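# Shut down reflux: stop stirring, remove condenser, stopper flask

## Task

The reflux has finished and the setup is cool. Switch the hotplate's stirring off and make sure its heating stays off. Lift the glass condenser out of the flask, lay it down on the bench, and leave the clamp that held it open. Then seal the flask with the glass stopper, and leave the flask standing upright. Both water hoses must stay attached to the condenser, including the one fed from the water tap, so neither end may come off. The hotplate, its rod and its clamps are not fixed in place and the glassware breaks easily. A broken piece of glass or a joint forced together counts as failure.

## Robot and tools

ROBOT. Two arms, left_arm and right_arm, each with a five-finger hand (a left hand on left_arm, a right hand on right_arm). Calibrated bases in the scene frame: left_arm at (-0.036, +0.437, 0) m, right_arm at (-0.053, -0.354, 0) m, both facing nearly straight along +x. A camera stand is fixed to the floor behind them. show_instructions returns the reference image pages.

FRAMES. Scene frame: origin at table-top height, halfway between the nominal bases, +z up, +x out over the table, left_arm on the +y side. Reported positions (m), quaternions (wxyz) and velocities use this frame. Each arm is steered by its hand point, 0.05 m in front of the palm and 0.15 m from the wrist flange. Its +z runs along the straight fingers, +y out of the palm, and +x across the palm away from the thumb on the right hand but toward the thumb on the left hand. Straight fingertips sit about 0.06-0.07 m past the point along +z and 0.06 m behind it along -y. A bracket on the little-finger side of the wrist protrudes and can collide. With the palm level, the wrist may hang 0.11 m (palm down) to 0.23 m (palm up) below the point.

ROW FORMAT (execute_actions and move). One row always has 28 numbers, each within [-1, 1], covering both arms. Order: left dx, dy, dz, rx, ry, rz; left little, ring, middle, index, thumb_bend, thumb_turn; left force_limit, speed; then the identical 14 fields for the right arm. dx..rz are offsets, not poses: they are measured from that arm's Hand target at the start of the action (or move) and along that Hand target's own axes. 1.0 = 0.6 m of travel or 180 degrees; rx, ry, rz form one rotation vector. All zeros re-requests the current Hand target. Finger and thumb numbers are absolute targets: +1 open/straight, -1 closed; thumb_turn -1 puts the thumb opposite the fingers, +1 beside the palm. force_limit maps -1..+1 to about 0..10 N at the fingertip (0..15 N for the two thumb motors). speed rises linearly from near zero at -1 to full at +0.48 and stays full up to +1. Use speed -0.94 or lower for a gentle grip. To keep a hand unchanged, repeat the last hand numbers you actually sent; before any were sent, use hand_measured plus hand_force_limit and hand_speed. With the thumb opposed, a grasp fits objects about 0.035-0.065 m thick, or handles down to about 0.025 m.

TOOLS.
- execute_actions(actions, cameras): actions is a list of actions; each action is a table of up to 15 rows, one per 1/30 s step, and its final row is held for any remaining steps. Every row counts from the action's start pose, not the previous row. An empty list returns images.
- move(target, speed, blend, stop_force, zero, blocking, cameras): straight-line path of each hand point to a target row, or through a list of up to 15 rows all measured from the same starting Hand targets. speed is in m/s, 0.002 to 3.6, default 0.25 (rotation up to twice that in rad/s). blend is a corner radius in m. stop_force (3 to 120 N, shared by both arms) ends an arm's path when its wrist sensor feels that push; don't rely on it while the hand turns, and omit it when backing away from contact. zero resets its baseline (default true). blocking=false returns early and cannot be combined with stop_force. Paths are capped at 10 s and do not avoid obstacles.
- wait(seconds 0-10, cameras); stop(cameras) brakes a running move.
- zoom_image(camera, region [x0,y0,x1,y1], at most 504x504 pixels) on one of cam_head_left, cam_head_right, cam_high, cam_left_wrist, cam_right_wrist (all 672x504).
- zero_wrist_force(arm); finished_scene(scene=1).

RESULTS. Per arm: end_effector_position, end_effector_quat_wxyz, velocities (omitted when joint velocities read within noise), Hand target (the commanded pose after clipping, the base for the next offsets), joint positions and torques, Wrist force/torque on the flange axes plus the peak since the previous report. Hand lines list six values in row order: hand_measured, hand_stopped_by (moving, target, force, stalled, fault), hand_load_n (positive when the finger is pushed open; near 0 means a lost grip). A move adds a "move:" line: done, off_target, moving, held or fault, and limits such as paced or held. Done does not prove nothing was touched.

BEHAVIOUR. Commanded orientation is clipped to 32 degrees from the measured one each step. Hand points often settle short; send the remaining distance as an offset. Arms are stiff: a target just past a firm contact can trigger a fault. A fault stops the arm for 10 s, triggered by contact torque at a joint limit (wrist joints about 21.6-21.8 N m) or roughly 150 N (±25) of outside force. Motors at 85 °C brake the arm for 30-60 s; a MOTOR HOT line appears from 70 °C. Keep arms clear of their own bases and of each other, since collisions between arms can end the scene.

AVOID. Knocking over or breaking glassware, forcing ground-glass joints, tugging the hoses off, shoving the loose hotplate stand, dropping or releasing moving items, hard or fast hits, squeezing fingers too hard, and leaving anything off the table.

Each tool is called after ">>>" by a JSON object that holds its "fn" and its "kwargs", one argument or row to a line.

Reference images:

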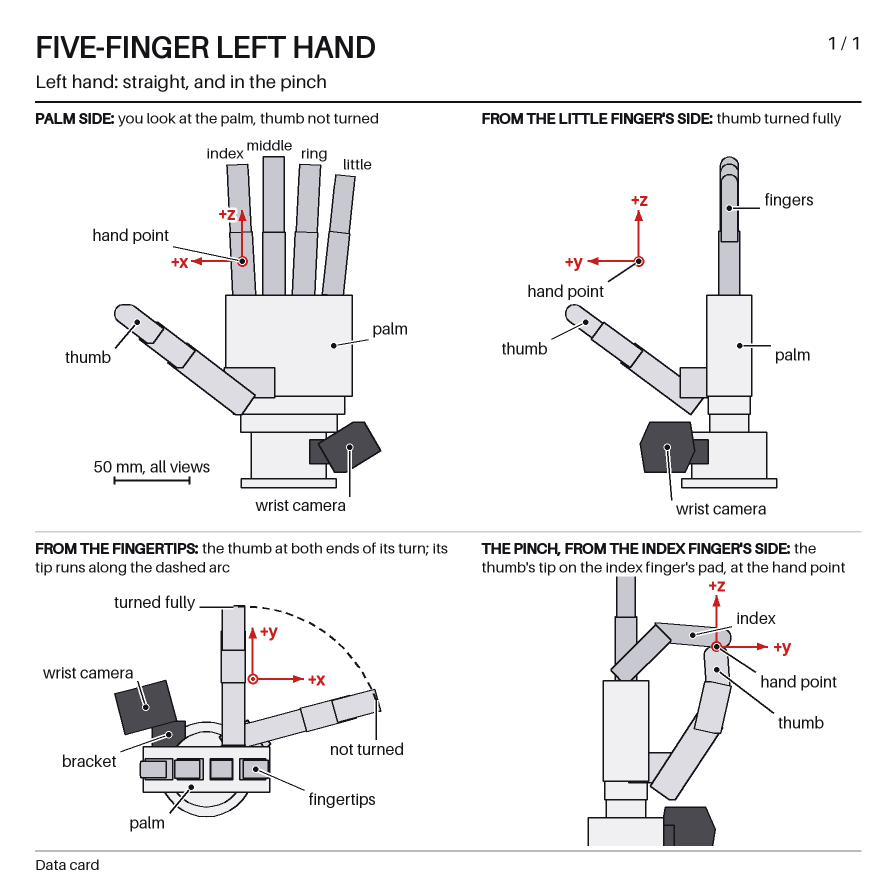

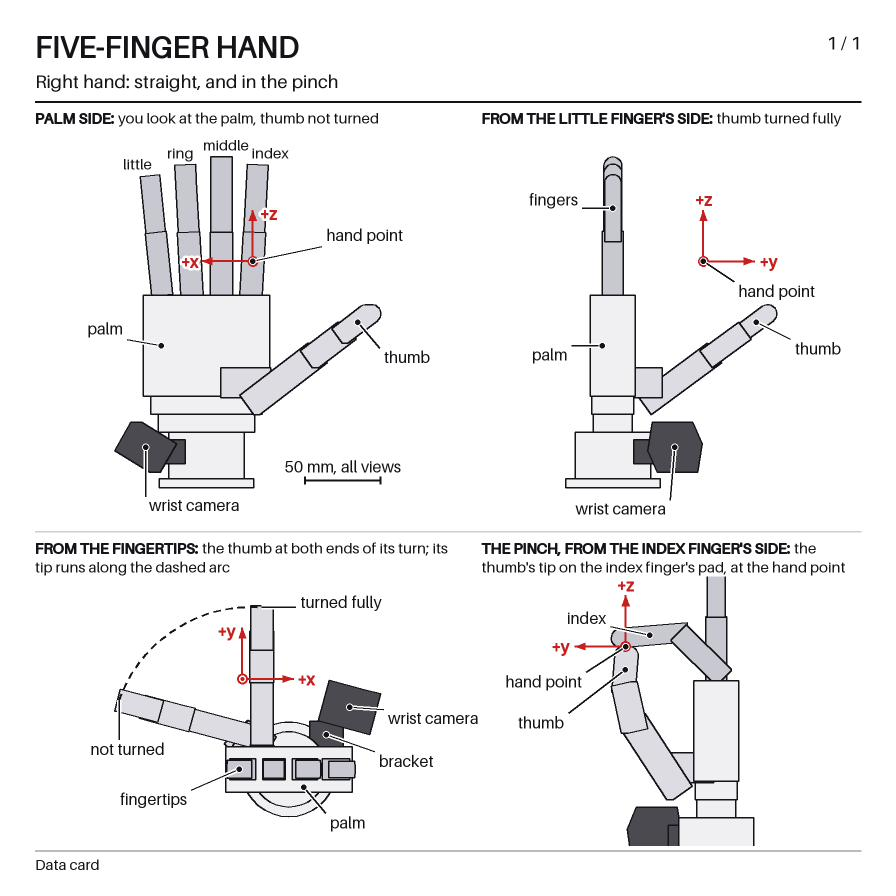

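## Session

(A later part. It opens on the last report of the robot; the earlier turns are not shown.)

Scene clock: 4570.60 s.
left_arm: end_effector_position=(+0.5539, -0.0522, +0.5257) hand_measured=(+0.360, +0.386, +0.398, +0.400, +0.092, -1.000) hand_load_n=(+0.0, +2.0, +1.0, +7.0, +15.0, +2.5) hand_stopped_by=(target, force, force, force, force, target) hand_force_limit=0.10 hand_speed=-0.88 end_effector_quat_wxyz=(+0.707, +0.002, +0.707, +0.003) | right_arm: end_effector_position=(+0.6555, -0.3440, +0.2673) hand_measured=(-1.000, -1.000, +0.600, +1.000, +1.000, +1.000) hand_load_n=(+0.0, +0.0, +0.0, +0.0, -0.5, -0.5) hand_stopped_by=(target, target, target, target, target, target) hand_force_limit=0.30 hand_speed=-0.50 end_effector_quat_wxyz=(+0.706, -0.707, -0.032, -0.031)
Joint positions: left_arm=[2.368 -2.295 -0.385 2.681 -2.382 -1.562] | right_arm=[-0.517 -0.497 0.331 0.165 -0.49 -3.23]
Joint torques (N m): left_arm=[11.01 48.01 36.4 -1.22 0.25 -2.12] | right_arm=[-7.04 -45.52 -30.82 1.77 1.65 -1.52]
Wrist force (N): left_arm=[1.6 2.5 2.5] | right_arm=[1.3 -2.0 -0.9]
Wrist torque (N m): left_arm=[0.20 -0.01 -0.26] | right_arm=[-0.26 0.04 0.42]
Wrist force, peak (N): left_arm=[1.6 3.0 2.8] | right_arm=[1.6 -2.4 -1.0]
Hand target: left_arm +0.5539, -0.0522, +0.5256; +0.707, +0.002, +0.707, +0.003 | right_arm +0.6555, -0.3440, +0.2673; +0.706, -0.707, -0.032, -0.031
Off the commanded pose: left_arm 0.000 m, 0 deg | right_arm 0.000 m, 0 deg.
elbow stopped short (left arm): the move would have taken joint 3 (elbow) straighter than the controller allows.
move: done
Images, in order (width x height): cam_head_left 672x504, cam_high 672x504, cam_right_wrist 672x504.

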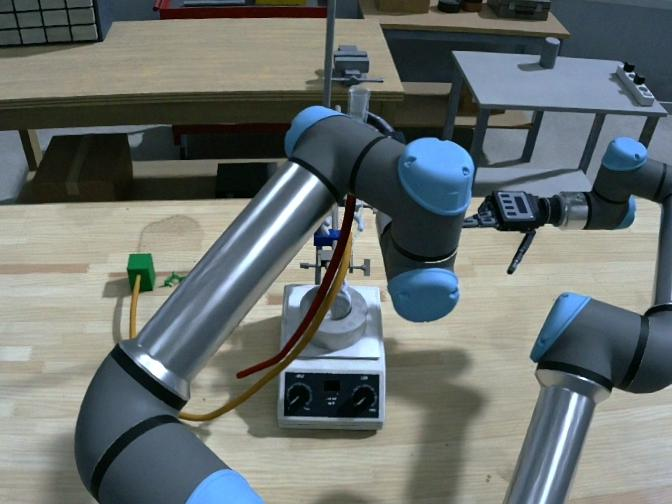

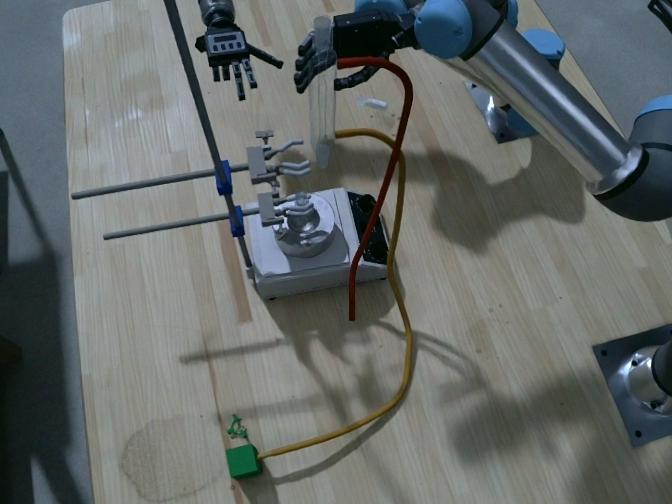

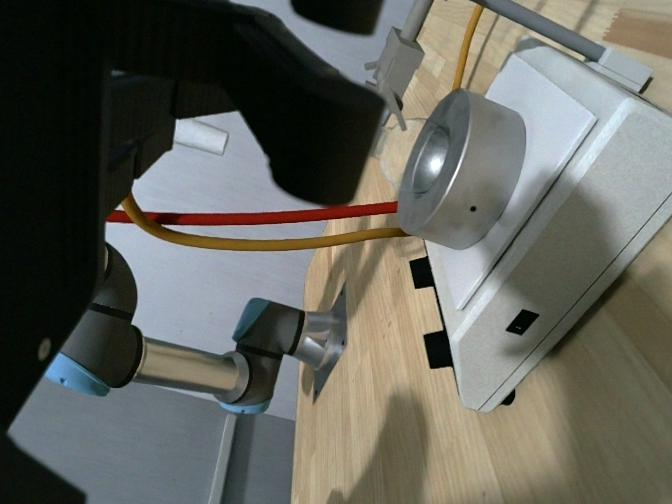

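>>> {"fn": "move", "kwargs": {
  "target": [
    [0.0417,0.0367,-0.2233,0,0,0, 0.36,0.36,0.36,0.36,-0.22,-1,0.1,-0.88, 0,0,0,0,0,0, -1,-1,0.6,1,1,1,0.3,-0.5],
    [0.11,0.2867,-0.2233,0.5,0,0, 0.36,0.36,0.36,0.36,-0.22,-1,0.1,-0.88, 0,0,0,0,0,0, -1,-1,0.6,1,1,1,0.3,-0.5]
  ],
  "speed": 0.15,
  "blend": 0.02,
  "cameras": ["all"]
}}

Scene clock: 4659.33 s.
left_arm: end_effector_position=(+0.4197, +0.1202, +0.4610) hand_measured=(+0.360, +0.386, +0.398, +0.400, +0.092, -1.000) hand_load_n=(+0.0, +2.5, +1.0, +7.0, +15.0, +2.5) hand_stopped_by=(target, force, force, force, force, target) hand_force_limit=0.10 hand_speed=-0.88 end_effector_quat_wxyz=(+0.499, +0.502, +0.502, -0.497) | right_arm: end_effector_position=(+0.6555, -0.3440, +0.2673) hand_measured=(-1.000, -1.000, +0.600, +1.000, +1.000, +1.000) hand_load_n=(+0.0, +0.0, +0.0, +0.0, +0.0, -0.5) hand_stopped_by=(target, target, target, target, target, target) hand_force_limit=0.30 hand_speed=-0.50 end_effector_quat_wxyz=(+0.706, -0.707, -0.032, -0.031)
Joint positions: left_arm=[3.348 -1.526 -1.599 3.172 0.169 -1.616] | right_arm=[-0.517 -0.497 0.331 0.165 -0.49 -3.23]
Joint torques (N m): left_arm=[-12.77 14.49 10.99 -2.04 1.51 2.05] | right_arm=[-6.79 -45.59 -30.82 2.3 1.43 -1.41]
Wrist force (N): left_arm=[1.6 2.0 2.4] | right_arm=[1.3 -2.0 -0.9]
Wrist torque (N m): left_arm=[0.09 0.06 -0.21] | right_arm=[-0.25 0.03 0.41]
Wrist force, peak (N): left_arm=[1.5 2.3 4.6] | right_arm=[1.6 -2.4 -0.8]
Hand target: left_arm +0.4197, +0.1201, +0.4609; +0.499, +0.502, +0.502, -0.498 | right_arm +0.6555, -0.3440, +0.2673; +0.706, -0.707, -0.032, -0.031
Off the commanded pose: left_arm 0.000 m, 0 deg | right_arm 0.000 m, 0 deg.
move: done

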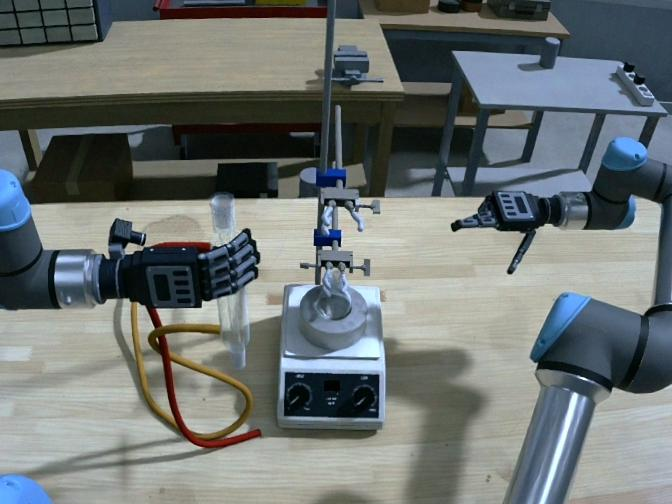

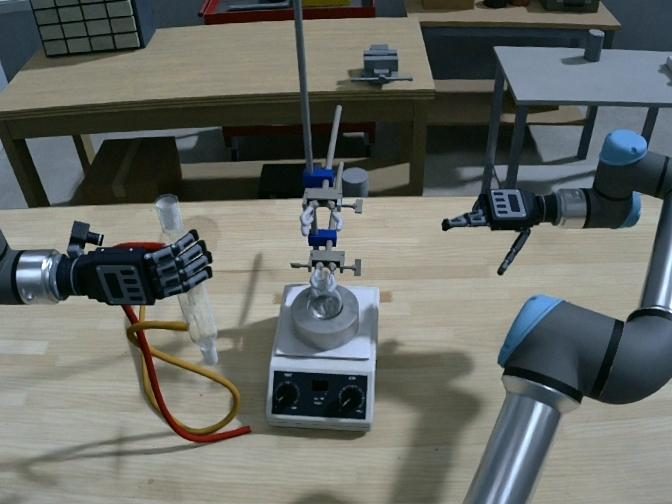

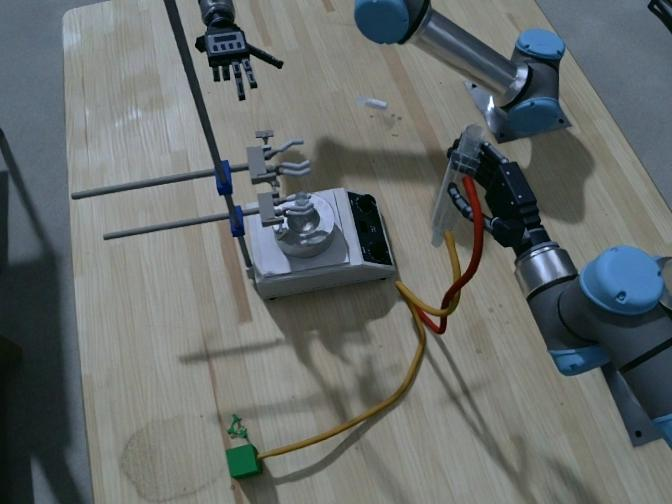

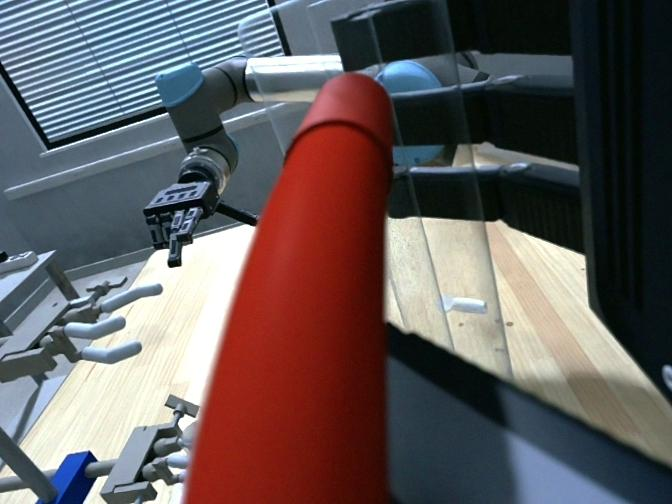

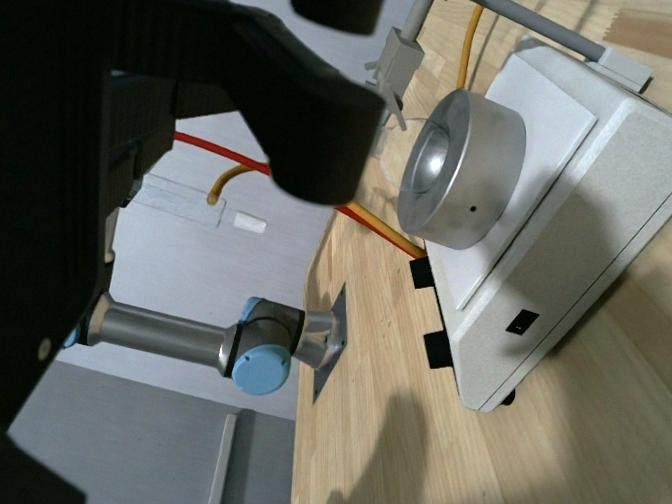

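>>> {"fn": "move", "kwargs": {
  "target": [0.2333,-0.1667,0.0333,0,0,-0.5, 0.36,0.36,0.36,0.36,-0.22,-1,0.1,-0.88, 0,0,0,0,0,0, -1,-1,0.6,1,1,1,0.3,-0.5],
  "speed": 0.12,
  "cameras": ["all"]
}}

Scene clock: 4683.10 s.
left_arm: end_effector_position=(+0.3198, +0.1011, +0.3207) hand_measured=(+0.360, +0.386, +0.398, +0.398, +0.092, -1.000) hand_load_n=(+0.0, +4.0, +0.5, +5.0, +16.5, +0.0) hand_stopped_by=(target, force, force, force, force, target) hand_force_limit=0.10 hand_speed=-0.88 end_effector_quat_wxyz=(+0.001, +0.000, +0.710, -0.704) | right_arm: end_effector_position=(+0.6555, -0.3440, +0.2673) hand_measured=(-1.000, -1.000, +0.600, +1.000, +1.000, +1.000) hand_load_n=(+0.0, +0.0, +0.0, +0.0, -0.5, +0.0) hand_stopped_by=(target, target, target, target, target, target) hand_force_limit=0.30 hand_speed=-0.50 end_effector_quat_wxyz=(+0.706, -0.707, -0.032, -0.031)
Joint positions: left_arm=[3.301 -1.543 -1.869 3.477 0.122 -3.205] | right_arm=[-0.517 -0.497 0.331 0.165 -0.49 -3.23]
Joint torques (N m): left_arm=[-12.4 19.46 10.27 -2.6 -1.83 1.01] | right_arm=[-6.69 -45.59 -30.9 2.17 1.21 -1.45]
Wrist force (N): left_arm=[1.2 4.5 1.7] | right_arm=[1.3 -2.3 -0.7]
Wrist torque (N m): left_arm=[0.23 -0.24 0.03] | right_arm=[-0.32 0.03 0.41]
Wrist force, peak (N): left_arm=[1.2 5.1 1.5] | right_arm=[1.3 -2.5 -1.1]
Hand target: left_arm +0.3198, +0.1011, +0.3207; +0.001, +0.000, +0.710, -0.704 | right_arm +0.6555, -0.3440, +0.2673; +0.706, -0.707, -0.032, -0.031
Off the commanded pose: left_arm 0.000 m, 0 deg | right_arm 0.000 m, 0 deg.
move: done

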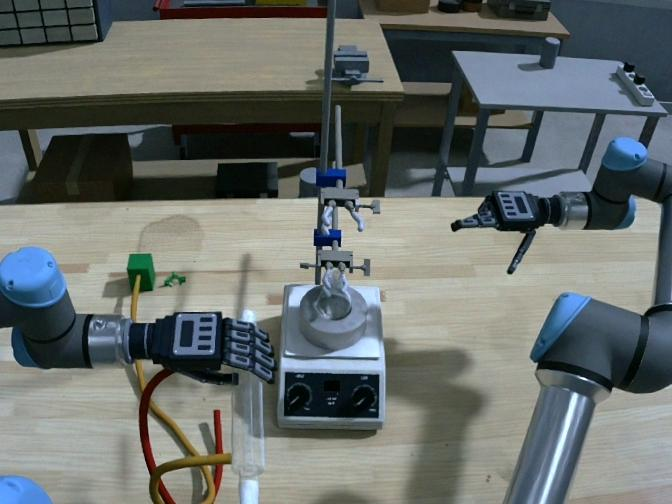

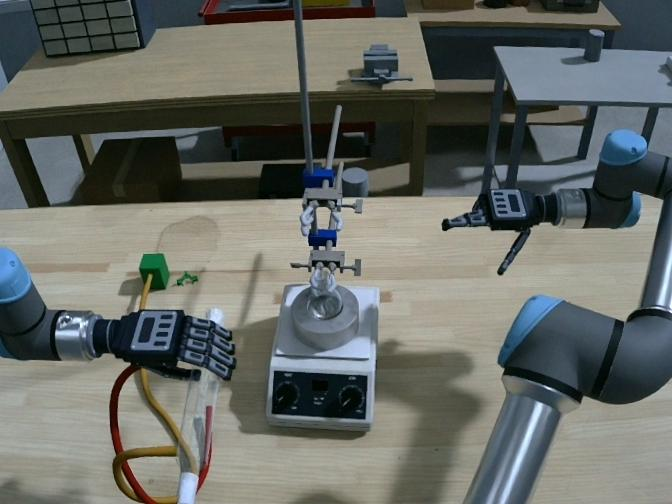

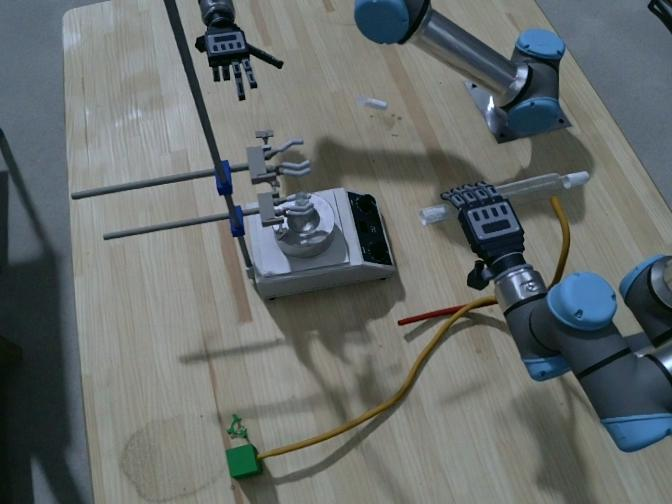

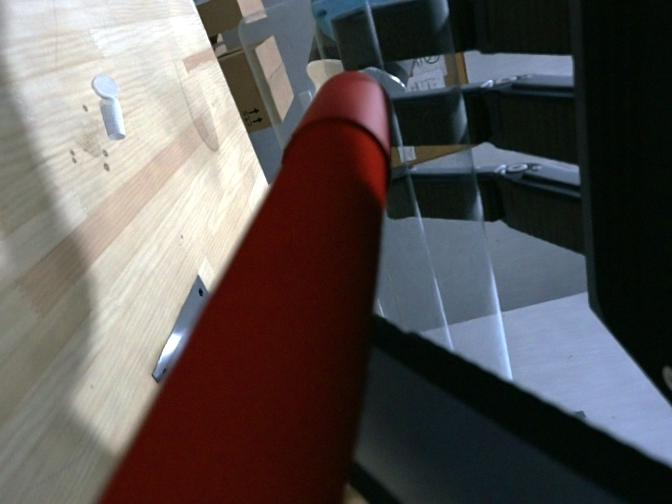

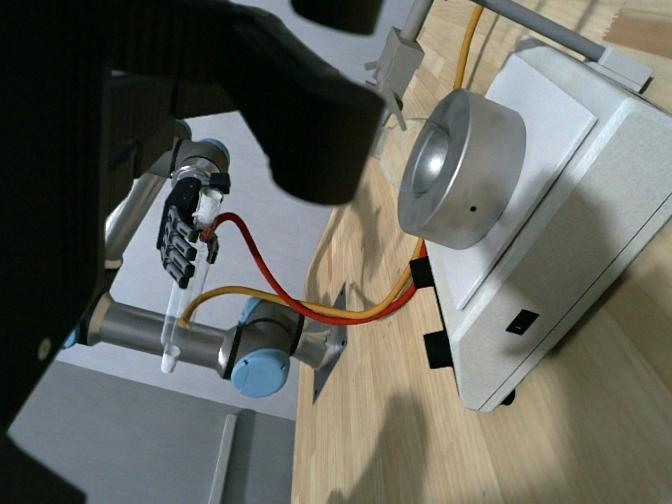

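>>> {"fn": "move", "kwargs": {
  "target": [0.0667,0.3667,0.0433,-0.0889,0,0, 0.36,0.36,0.36,0.36,-0.22,-1,0.1,-0.88, 0,0,0,0,0,0, -1,-1,0.6,1,1,1,0.3,-0.5],
  "speed": 0.1,
  "cameras": ["all"]
}}

Scene clock: 4698.67 s.
left_arm: end_effector_position=(+0.2797, +0.0767, +0.1005) hand_measured=(+0.360, +0.386, +0.398, +0.398, +0.092, -1.000) hand_load_n=(+0.0, +3.5, +0.5, +5.5, +15.5, +0.5) hand_stopped_by=(target, force, force, force, force, target) hand_force_limit=0.10 hand_speed=-0.88 end_effector_quat_wxyz=(+0.001, -0.001, +0.801, -0.599) | right_arm: end_effector_position=(+0.6555, -0.3440, +0.2673) hand_measured=(-1.000, -1.000, +0.600, +1.000, +1.000, +1.000) hand_load_n=(+0.0, +0.0, +0.0, +0.0, +0.0, -0.5) hand_stopped_by=(target, target, target, target, target, target) hand_force_limit=0.30 hand_speed=-0.50 end_effector_quat_wxyz=(+0.706, -0.707, -0.032, -0.031)
Joint positions: left_arm=[3.165 -1.764 -2.51 5.891 0.287 -4.76] | right_arm=[-0.517 -0.497 0.331 0.165 -0.49 -3.23]
Joint torques (N m): left_arm=[12.48 15.21 27.37 2.5 -3.56 1.46] | right_arm=[-6.69 -45.17 -30.77 2.31 1.16 -1.42]
Wrist force (N): left_arm=[1.1 3.7 1.6] | right_arm=[1.1 -1.8 -1.1]
Wrist torque (N m): left_arm=[0.17 -0.20 -0.07] | right_arm=[-0.22 0.08 0.40]
Wrist force, peak (N): left_arm=[1.3 4.9 2.3] | right_arm=[1.3 -2.5 -1.2]
Hand target: left_arm +0.2799, +0.0768, +0.1005; +0.001, +0.000, +0.801, -0.599 | right_arm +0.6555, -0.3440, +0.2673; +0.706, -0.707, -0.032, -0.031
Off the commanded pose: left_arm 0.000 m, 0 deg | right_arm 0.000 m, 0 deg.
move: done

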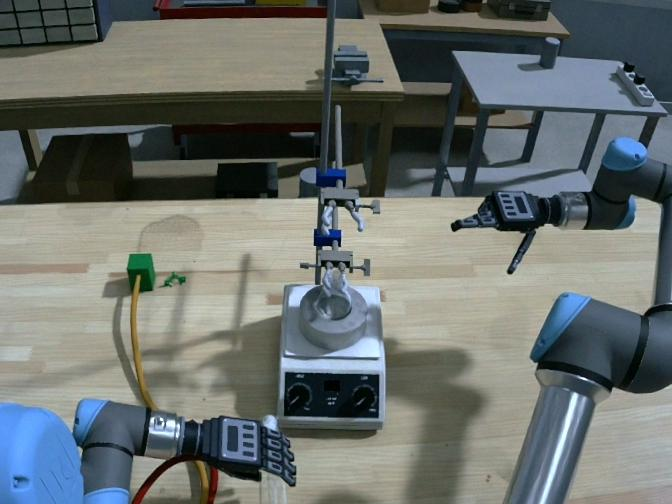

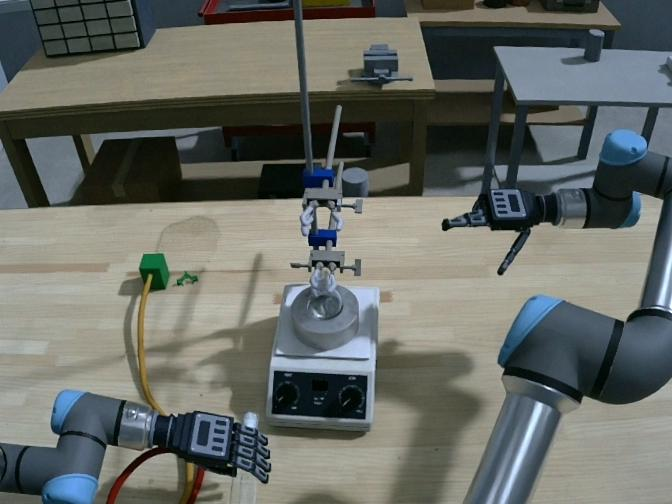

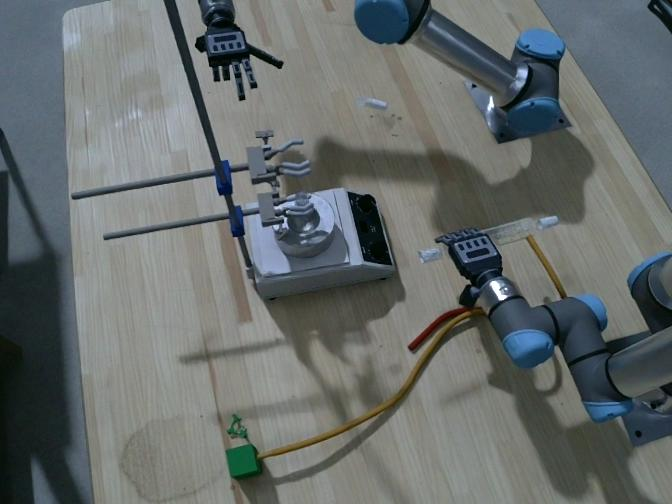

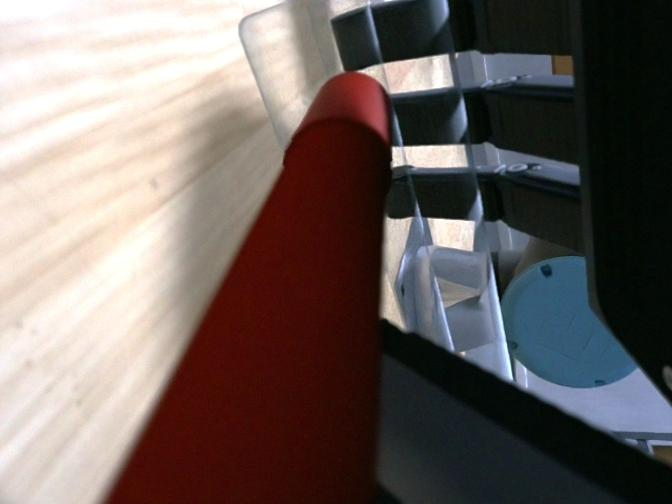

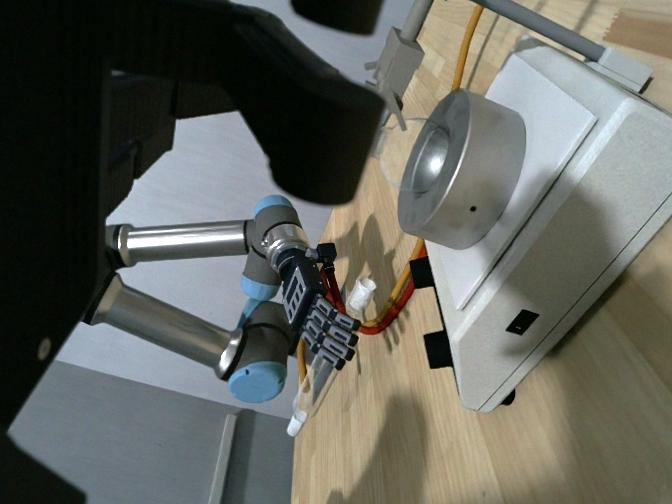

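>>> {"fn": "move", "kwargs": {
  "target": [0,0.0961,0.0276,0,0,0, 0.36,0.36,0.36,0.36,-0.22,-1,0.1,-0.88, 0,0,0,0,0,0, -1,-1,0.6,1,1,1,0.3,-0.5],
  "speed": 0.05,
  "stop_force": 6,
  "cameras": ["cam_head_left","cam_head_right"]
}}

>>> {"fn": "zoom_image", "kwargs": {
  "camera": "cam_head_left",
  "region": [180, 380, 340, 504]
}}

Scene clock: 4714.47 s.
left_arm: end_effector_position=(+0.2799, +0.0772, +0.0405) hand_measured=(+0.360, +0.386, +0.398, +0.398, +0.092, -1.000) hand_load_n=(+0.0, +3.0, +1.0, +6.0, +15.5, +0.5) hand_stopped_by=(target, force, force, force, force, target) hand_force_limit=0.10 hand_speed=-0.88 end_effector_quat_wxyz=(+0.001, +0.000, +0.801, -0.599) | right_arm: end_effector_position=(+0.6555, -0.3440, +0.2673) hand_measured=(-1.000, -1.000, +0.600, +1.000, +1.000, +1.000) hand_load_n=(+0.0, +0.5, +0.0, +0.0, +0.0, +0.0) hand_stopped_by=(target, target, target, target, target, target) hand_force_limit=0.30 hand_speed=-0.50 end_effector_quat_wxyz=(+0.706, -0.707, -0.032, -0.031)
Joint positions: left_arm=[3.167 -1.993 -2.53 6.136 0.287 -4.756] | right_arm=[-0.517 -0.497 0.331 0.165 -0.49 -3.23]
Joint torques (N m): left_arm=[-11.83 19.98 -3.49 -0.33 -0.84 1.8] | right_arm=[-6.98 -45.29 -30.52 2.29 0.95 -1.45]
Wrist force (N): left_arm=[0.9 3.8 1.6] | right_arm=[1.2 -1.9 -0.9]
Wrist torque (N m): left_arm=[0.18 -0.19 -0.12] | right_arm=[-0.25 0.05 0.41]
Wrist force, peak (N): left_arm=[1.0 4.5 1.9] | right_arm=[1.7 -2.1 -1.3]
Hand target: left_arm +0.2799, +0.0772, +0.0405; +0.001, +0.000, +0.801, -0.599 | right_arm +0.6555, -0.3440, +0.2673; +0.706, -0.707, -0.032, -0.031
Off the commanded pose: left_arm 0.000 m, 0 deg | right_arm 0.000 m, 0 deg.
move: done
Images, in order (width x height): cam_head_left 672x504, cam_head_right 672x504.

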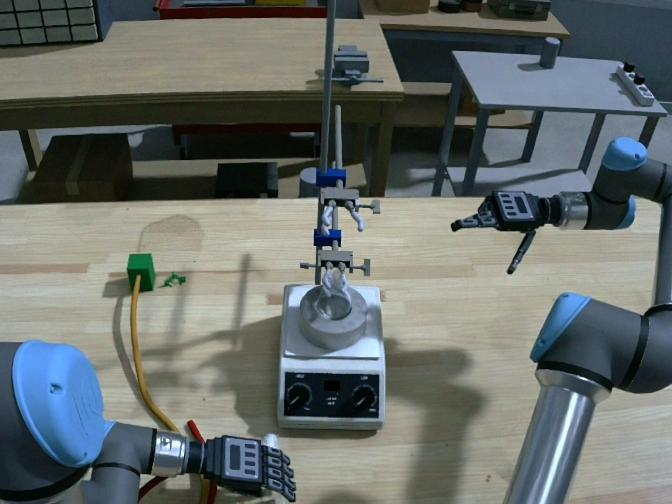

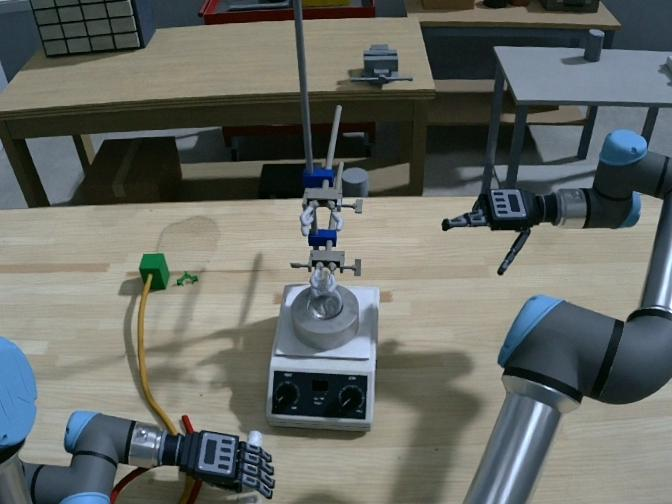

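Scaled by 3.150 from the camera's 672x504 image, which has a finer 960x720 frame.

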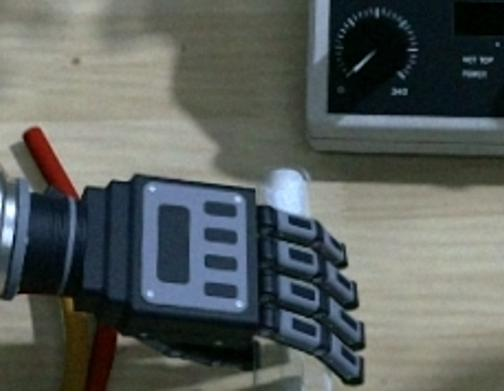

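>>> {"fn": "move", "kwargs": {
  "target": [0,0.0561,0.0161,0,0,0, 0.36,0.36,0.36,0.36,-0.22,-1,0.1,-0.88, 0,0,0,0,0,0, -1,-1,0.6,1,1,1,0.3,-0.5],
  "speed": 0.01,
  "stop_force": 3,
  "cameras": ["all"]
}}

Scene clock: 4721.97 s.
left_arm: end_effector_position=(+0.2800, +0.0774, +0.0108) hand_measured=(+0.360, +0.386, +0.398, +0.398, +0.092, -1.000) hand_load_n=(+0.0, +3.0, +1.0, +6.0, +15.0, +0.5) hand_stopped_by=(target, force, force, force, force, target) hand_force_limit=0.10 hand_speed=-0.88 end_effector_quat_wxyz=(+0.001, +0.000, +0.801, -0.599) | right_arm: end_effector_position=(+0.6555, -0.3440, +0.2673) hand_measured=(-1.000, -1.000, +0.600, +1.000, +1.000, +1.000) hand_load_n=(+0.0, +0.5, +0.0, +0.0, +0.0, -0.5) hand_stopped_by=(target, target, target, target, target, target) hand_force_limit=0.30 hand_speed=-0.50 end_effector_quat_wxyz=(+0.706, -0.707, -0.032, -0.031)
Joint positions: left_arm=[3.168 -2.113 -2.526 6.25 0.287 -4.753] | right_arm=[-0.517 -0.497 0.331 0.165 -0.49 -3.23]
Joint torques (N m): left_arm=[10.35 30.64 -4.16 -0.45 0.25 1.54] | right_arm=[-6.73 -44.56 -30.85 2.23 0.82 -1.35]
Wrist force (N): left_arm=[1.2 3.8 1.7] | right_arm=[1.5 -2.2 -0.7]
Wrist torque (N m): left_arm=[0.17 -0.25 -0.13] | right_arm=[-0.30 0.00 0.42]
Wrist force, peak (N): left_arm=[1.2 4.0 1.9] | right_arm=[1.4 -2.4 -1.3]
Hand target: left_arm +0.2799, +0.0774, +0.0108; +0.001, +0.000, +0.801, -0.599 (not the last commanded pose) | right_arm +0.6555, -0.3440, +0.2673; +0.706, -0.707, -0.032, -0.031
Off the commanded pose: left_arm 0.005 m, 0 deg | right_arm 0.000 m, 0 deg.
move: contact (left_arm)

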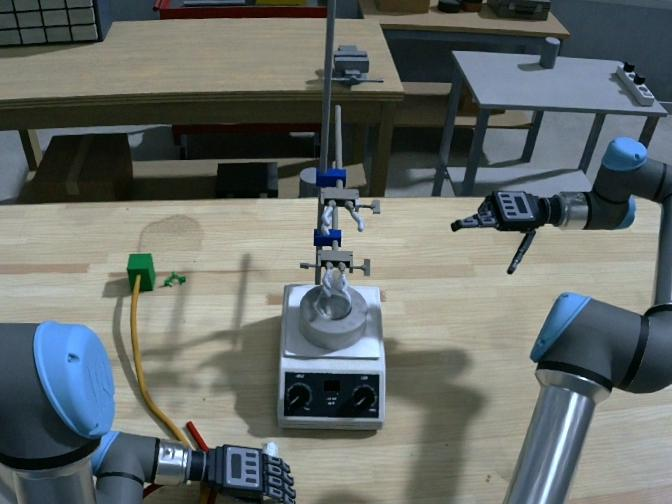

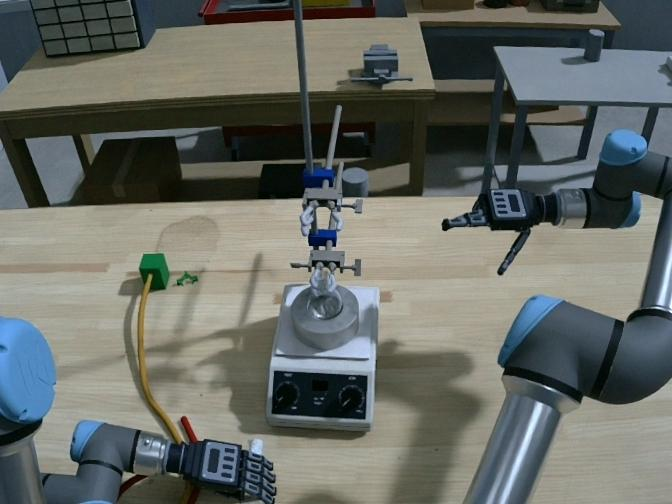

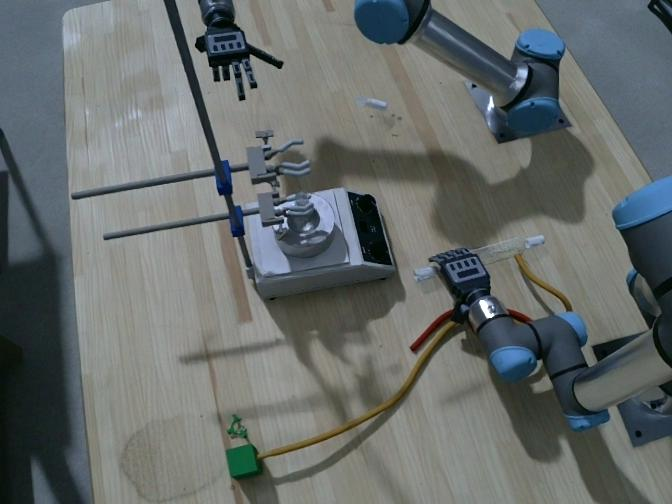

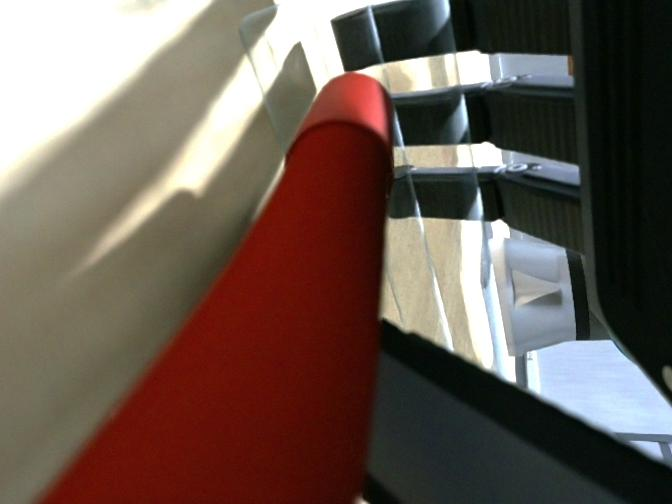

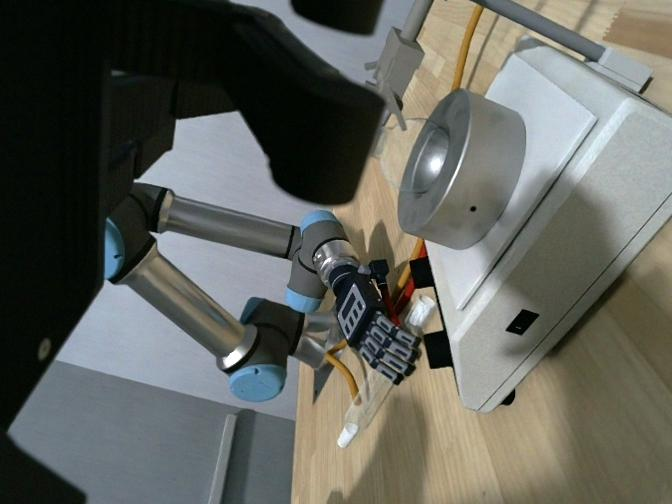

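>>> {"fn": "execute_actions", "kwargs": {
  "actions": [
    [[0,0,0,0,0,0, 0.36,0.36,0.36,0.36,-0.22,-0.6,0.1,-0.92, 0,0,0,0,0,0, -1,-1,0.6,1,1,1,0.3,-0.5]]
  ]
}}

>>> {"fn": "wait", "kwargs": {
  "seconds": 2,
  "cameras": ["cam_left_wrist","cam_high"]
}}

Scene clock: 4733.30 s.
left_arm: end_effector_position=(+0.2799, +0.0774, +0.0108) hand_measured=(+0.360, +0.386, +0.398, +0.400, +0.092, -0.602) hand_load_n=(+0.0, +0.0, +0.0, +17.0, +16.0, -12.5) hand_stopped_by=(target, force, force, force, force, target) hand_force_limit=0.10 hand_speed=-0.92 end_effector_quat_wxyz=(+0.001, +0.000, +0.801, -0.599) | right_arm: end_effector_position=(+0.6555, -0.3440, +0.2673) hand_measured=(-1.000, -1.000, +0.600, +1.000, +1.000, +1.000) hand_load_n=(+0.0, +0.0, +0.0, +0.0, +0.0, -0.5) hand_stopped_by=(target, target, target, target, target, target) hand_force_limit=0.30 hand_speed=-0.50 end_effector_quat_wxyz=(+0.706, -0.707, -0.032, -0.031)
Joint positions: left_arm=[3.168 -2.113 -2.526 6.25 0.287 -4.753] | right_arm=[-0.517 -0.497 0.331 0.165 -0.49 -3.23]
Joint torques (N m): left_arm=[-2.03 25.48 -4.06 0.18 -0.74 1.84] | right_arm=[-6.83 -45.56 -30.67 2.24 0.81 -1.43]
Wrist force (N): left_arm=[-2.9 -3.8 0.0] | right_arm=[1.5 -2.1 -1.2]
Wrist torque (N m): left_arm=[0.00 -0.20 -0.12] | right_arm=[-0.24 0.02 0.43]
Wrist force, peak (N): left_arm=[-3.0 -4.1 -0.2] | right_arm=[1.5 -2.5 -1.1]
Hand target: left_arm +0.2799, +0.0774, +0.0108; +0.001, +0.000, +0.801, -0.599 | right_arm +0.6555, -0.3440, +0.2673; +0.706, -0.707, -0.032, -0.031
Off the commanded pose: left_arm 0.000 m, 0 deg | right_arm 0.000 m, 0 deg.
Step readings (end_effector_position of left_arm | right_arm):
0: (+0.2799, +0.0774, +0.0108) | (+0.6555, -0.3440, +0.2673)
1: (+0.2799, +0.0774, +0.0108) | (+0.6555, -0.3440, +0.2673)
2: (+0.2799, +0.0774, +0.0108) | (+0.6555, -0.3440, +0.2673)
4: (+0.2799, +0.0774, +0.0108) | (+0.6555, -0.3440, +0.2673)
8: (+0.2799, +0.0774, +0.0108) | (+0.6555, -0.3440, +0.2673)
15: (+0.2799, +0.0774, +0.0108) | (+0.6555, -0.3440, +0.2673)

Scene clock: 4735.30 s.
left_arm: end_effector_position=(+0.2799, +0.0774, +0.0108) hand_measured=(+0.360, +0.386, +0.398, +0.400, +0.092, -0.602) hand_load_n=(+0.0, +0.0, -0.5, +17.0, +16.0, -12.5) hand_stopped_by=(target, force, force, force, force, target) hand_force_limit=0.10 hand_speed=-0.92 end_effector_quat_wxyz=(+0.001, +0.000, +0.801, -0.599) | right_arm: end_effector_position=(+0.6555, -0.3440, +0.2673) hand_measured=(-1.000, -1.000, +0.600, +1.000, +1.000, +1.000) hand_load_n=(+0.0, +0.0, +0.0, +0.0, +0.0, +0.0) hand_stopped_by=(target, target, target, target, target, target) hand_force_limit=0.30 hand_speed=-0.50 end_effector_quat_wxyz=(+0.706, -0.707, -0.032, -0.031)
Joint positions: left_arm=[3.168 -2.113 -2.526 6.25 0.287 -4.753] | right_arm=[-0.517 -0.497 0.331 0.165 -0.49 -3.23]
Joint torques (N m): left_arm=[-6.18 25.5 -0.56 0.62 -1.57 1.12] | right_arm=[-7.04 -45.5 -30.65 2.29 0.67 -1.41]
Wrist force (N): left_arm=[-2.8 -3.8 -0.1] | right_arm=[1.4 -2.3 -0.9]
Wrist torque (N m): left_arm=[0.02 -0.21 -0.12] | right_arm=[-0.30 0.02 0.41]
Wrist force, peak (N): left_arm=[-3.1 -4.0 -0.3] | right_arm=[1.5 -2.1 -1.4]
Hand target: left_arm +0.2799, +0.0774, +0.0108; +0.001, +0.000, +0.801, -0.599 | right_arm +0.6555, -0.3440, +0.2673; +0.706, -0.707, -0.032, -0.031
Off the commanded pose: left_arm 0.000 m, 0 deg | right_arm 0.000 m, 0 deg.
wait: 2.00 s; at rest by 0.17 s
Images, in order (width x height): cam_high 672x504, cam_left_wrist 672x504.

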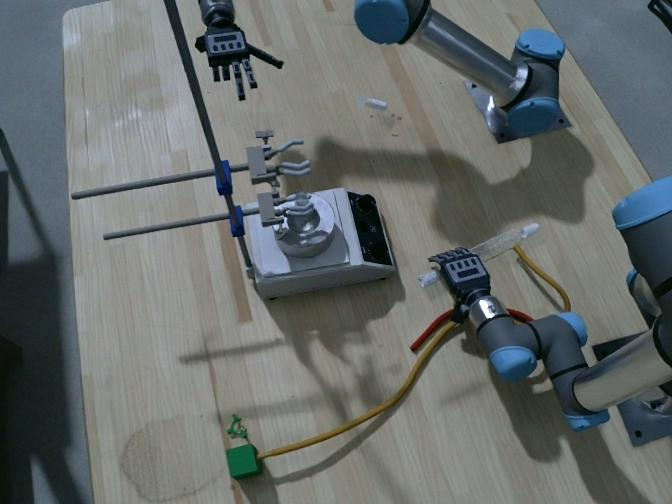

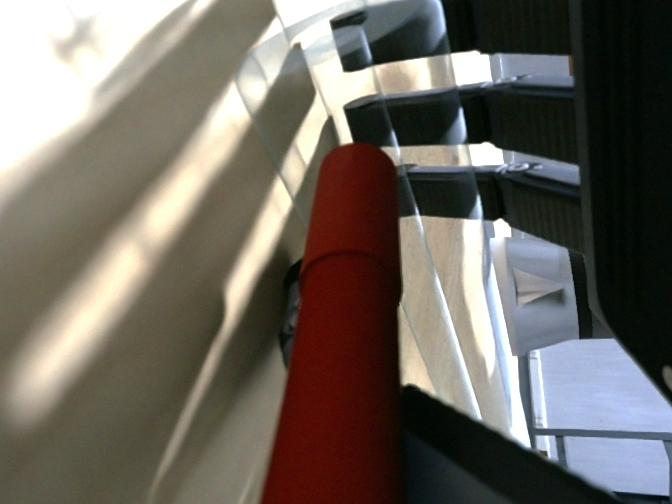

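>>> {"fn": "execute_actions", "kwargs": {
  "actions": [
    [[0,0,0,0,0,0, 0.48,0.48,0.48,0.48,-0.22,-0.6,0.1,-0.94, 0,0,0,0,0,0, -1,-1,0.6,1,1,1,0.3,-0.5]]
  ]
}}

>>> {"fn": "wait", "kwargs": {
  "seconds": 1,
  "cameras": ["cam_left_wrist","cam_high"]
}}

Scene clock: 4749.33 s.
left_arm: end_effector_position=(+0.2799, +0.0774, +0.0108) hand_measured=(+0.480, +0.480, +0.480, +0.480, +0.090, -0.602) hand_load_n=(+0.0, +0.0, +0.0, +1.0, +3.0, -1.0) hand_stopped_by=(target, target, target, target, force, target) hand_force_limit=0.10 hand_speed=-0.94 end_effector_quat_wxyz=(+0.001, +0.000, +0.801, -0.599) | right_arm: end_effector_position=(+0.6555, -0.3440, +0.2673) hand_measured=(-1.000, -1.000, +0.600, +1.000, +1.000, +1.000) hand_load_n=(+0.0, +0.0, +0.0, +0.0, +0.0, -0.5) hand_stopped_by=(target, target, target, target, target, target) hand_force_limit=0.30 hand_speed=-0.50 end_effector_quat_wxyz=(+0.706, -0.707, -0.032, -0.031)
Joint positions: left_arm=[3.168 -2.113 -2.526 6.25 0.287 -4.753] | right_arm=[-0.517 -0.497 0.331 0.165 -0.49 -3.23]
Joint torques (N m): left_arm=[-10.74 25.41 7.35 1.33 -2.05 -0.03] | right_arm=[-6.9 -45.5 -30.78 2.25 0.66 -1.43]
Wrist force (N): left_arm=[1.0 3.7 1.8] | right_arm=[1.3 -2.1 -1.3]
Wrist torque (N m): left_arm=[0.19 -0.18 -0.26] | right_arm=[-0.26 0.04 0.41]
Wrist force, peak (N): left_arm=[-3.0 -4.2 -0.1] | right_arm=[1.6 -2.2 -1.2]
Hand target: left_arm +0.2799, +0.0774, +0.0108; +0.001, +0.000, +0.801, -0.599 | right_arm +0.6555, -0.3440, +0.2673; +0.706, -0.707, -0.032, -0.031
Off the commanded pose: left_arm 0.000 m, 0 deg | right_arm 0.000 m, 0 deg.
Step readings (end_effector_position of left_arm | right_arm):
0: (+0.2799, +0.0774, +0.0108) | (+0.6555, -0.3440, +0.2673)
1: (+0.2799, +0.0774, +0.0108) | (+0.6555, -0.3440, +0.2673)
2: (+0.2799, +0.0774, +0.0108) | (+0.6555, -0.3440, +0.2673)
4: (+0.2799, +0.0774, +0.0108) | (+0.6555, -0.3440, +0.2673)
8: (+0.2799, +0.0774, +0.0108) | (+0.6555, -0.3440, +0.2673)
15: (+0.2799, +0.0774, +0.0108) | (+0.6555, -0.3440, +0.2673)

Scene clock: 4750.33 s.
left_arm: end_effector_position=(+0.2799, +0.0774, +0.0108) hand_measured=(+0.480, +0.480, +0.480, +0.480, +0.090, -0.602) hand_load_n=(+0.0, +0.0, +0.0, +1.5, +3.0, -1.0) hand_stopped_by=(target, target, target, target, force, target) hand_force_limit=0.10 hand_speed=-0.94 end_effector_quat_wxyz=(+0.001, +0.000, +0.801, -0.599) | right_arm: end_effector_position=(+0.6555, -0.3440, +0.2673) hand_measured=(-1.000, -1.000, +0.600, +1.000, +1.000, +1.000) hand_load_n=(+0.0, +0.0, +0.0, +0.0, +0.0, +0.0) hand_stopped_by=(target, target, target, target, target, target) hand_force_limit=0.30 hand_speed=-0.50 end_effector_quat_wxyz=(+0.706, -0.707, -0.032, -0.031)
Joint positions: left_arm=[3.168 -2.113 -2.526 6.25 0.287 -4.753] | right_arm=[-0.517 -0.497 0.331 0.165 -0.49 -3.23]
Joint torques (N m): left_arm=[-11.08 24.33 8.12 1.42 -2.07 -0.3] | right_arm=[-6.59 -45.62 -30.33 2.26 0.67 -1.49]
Wrist force (N): left_arm=[1.1 3.6 1.7] | right_arm=[1.3 -2.1 -1.2]
Wrist torque (N m): left_arm=[0.19 -0.20 -0.25] | right_arm=[-0.25 0.05 0.41]
Wrist force, peak (N): left_arm=[1.2 3.8 1.9] | right_arm=[1.6 -2.3 -1.0]
Hand target: left_arm +0.2799, +0.0774, +0.0108; +0.001, +0.000, +0.801, -0.599 | right_arm +0.6555, -0.3440, +0.2673; +0.706, -0.707, -0.032, -0.031
Off the commanded pose: left_arm 0.000 m, 0 deg | right_arm 0.000 m, 0 deg.
wait: 1.00 s; at rest by 0.17 s
Images, in order (width x height): cam_high 672x504, cam_left_wrist 672x504.

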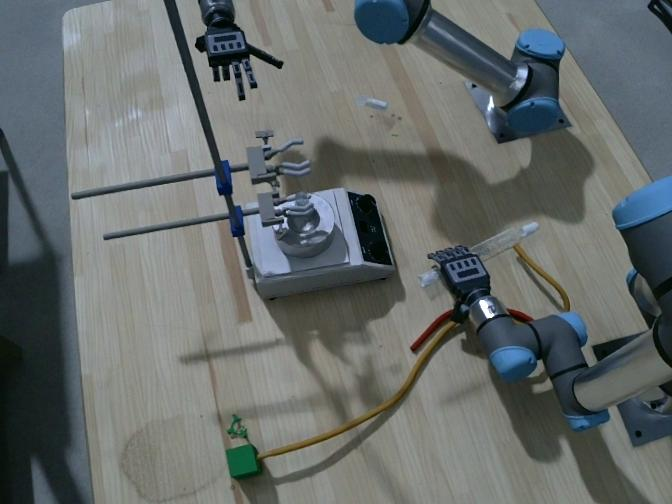

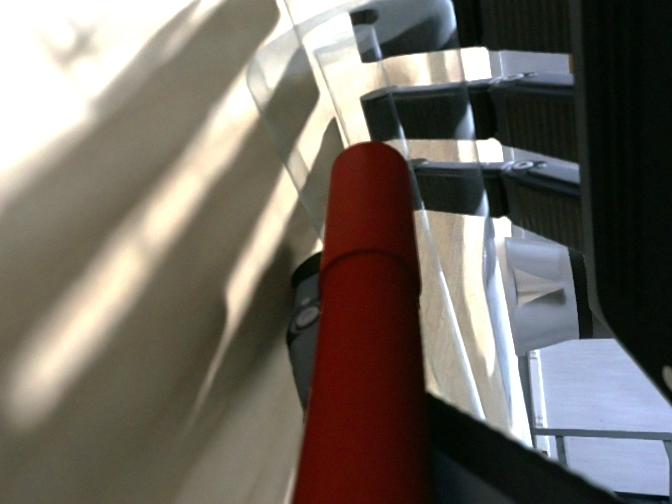

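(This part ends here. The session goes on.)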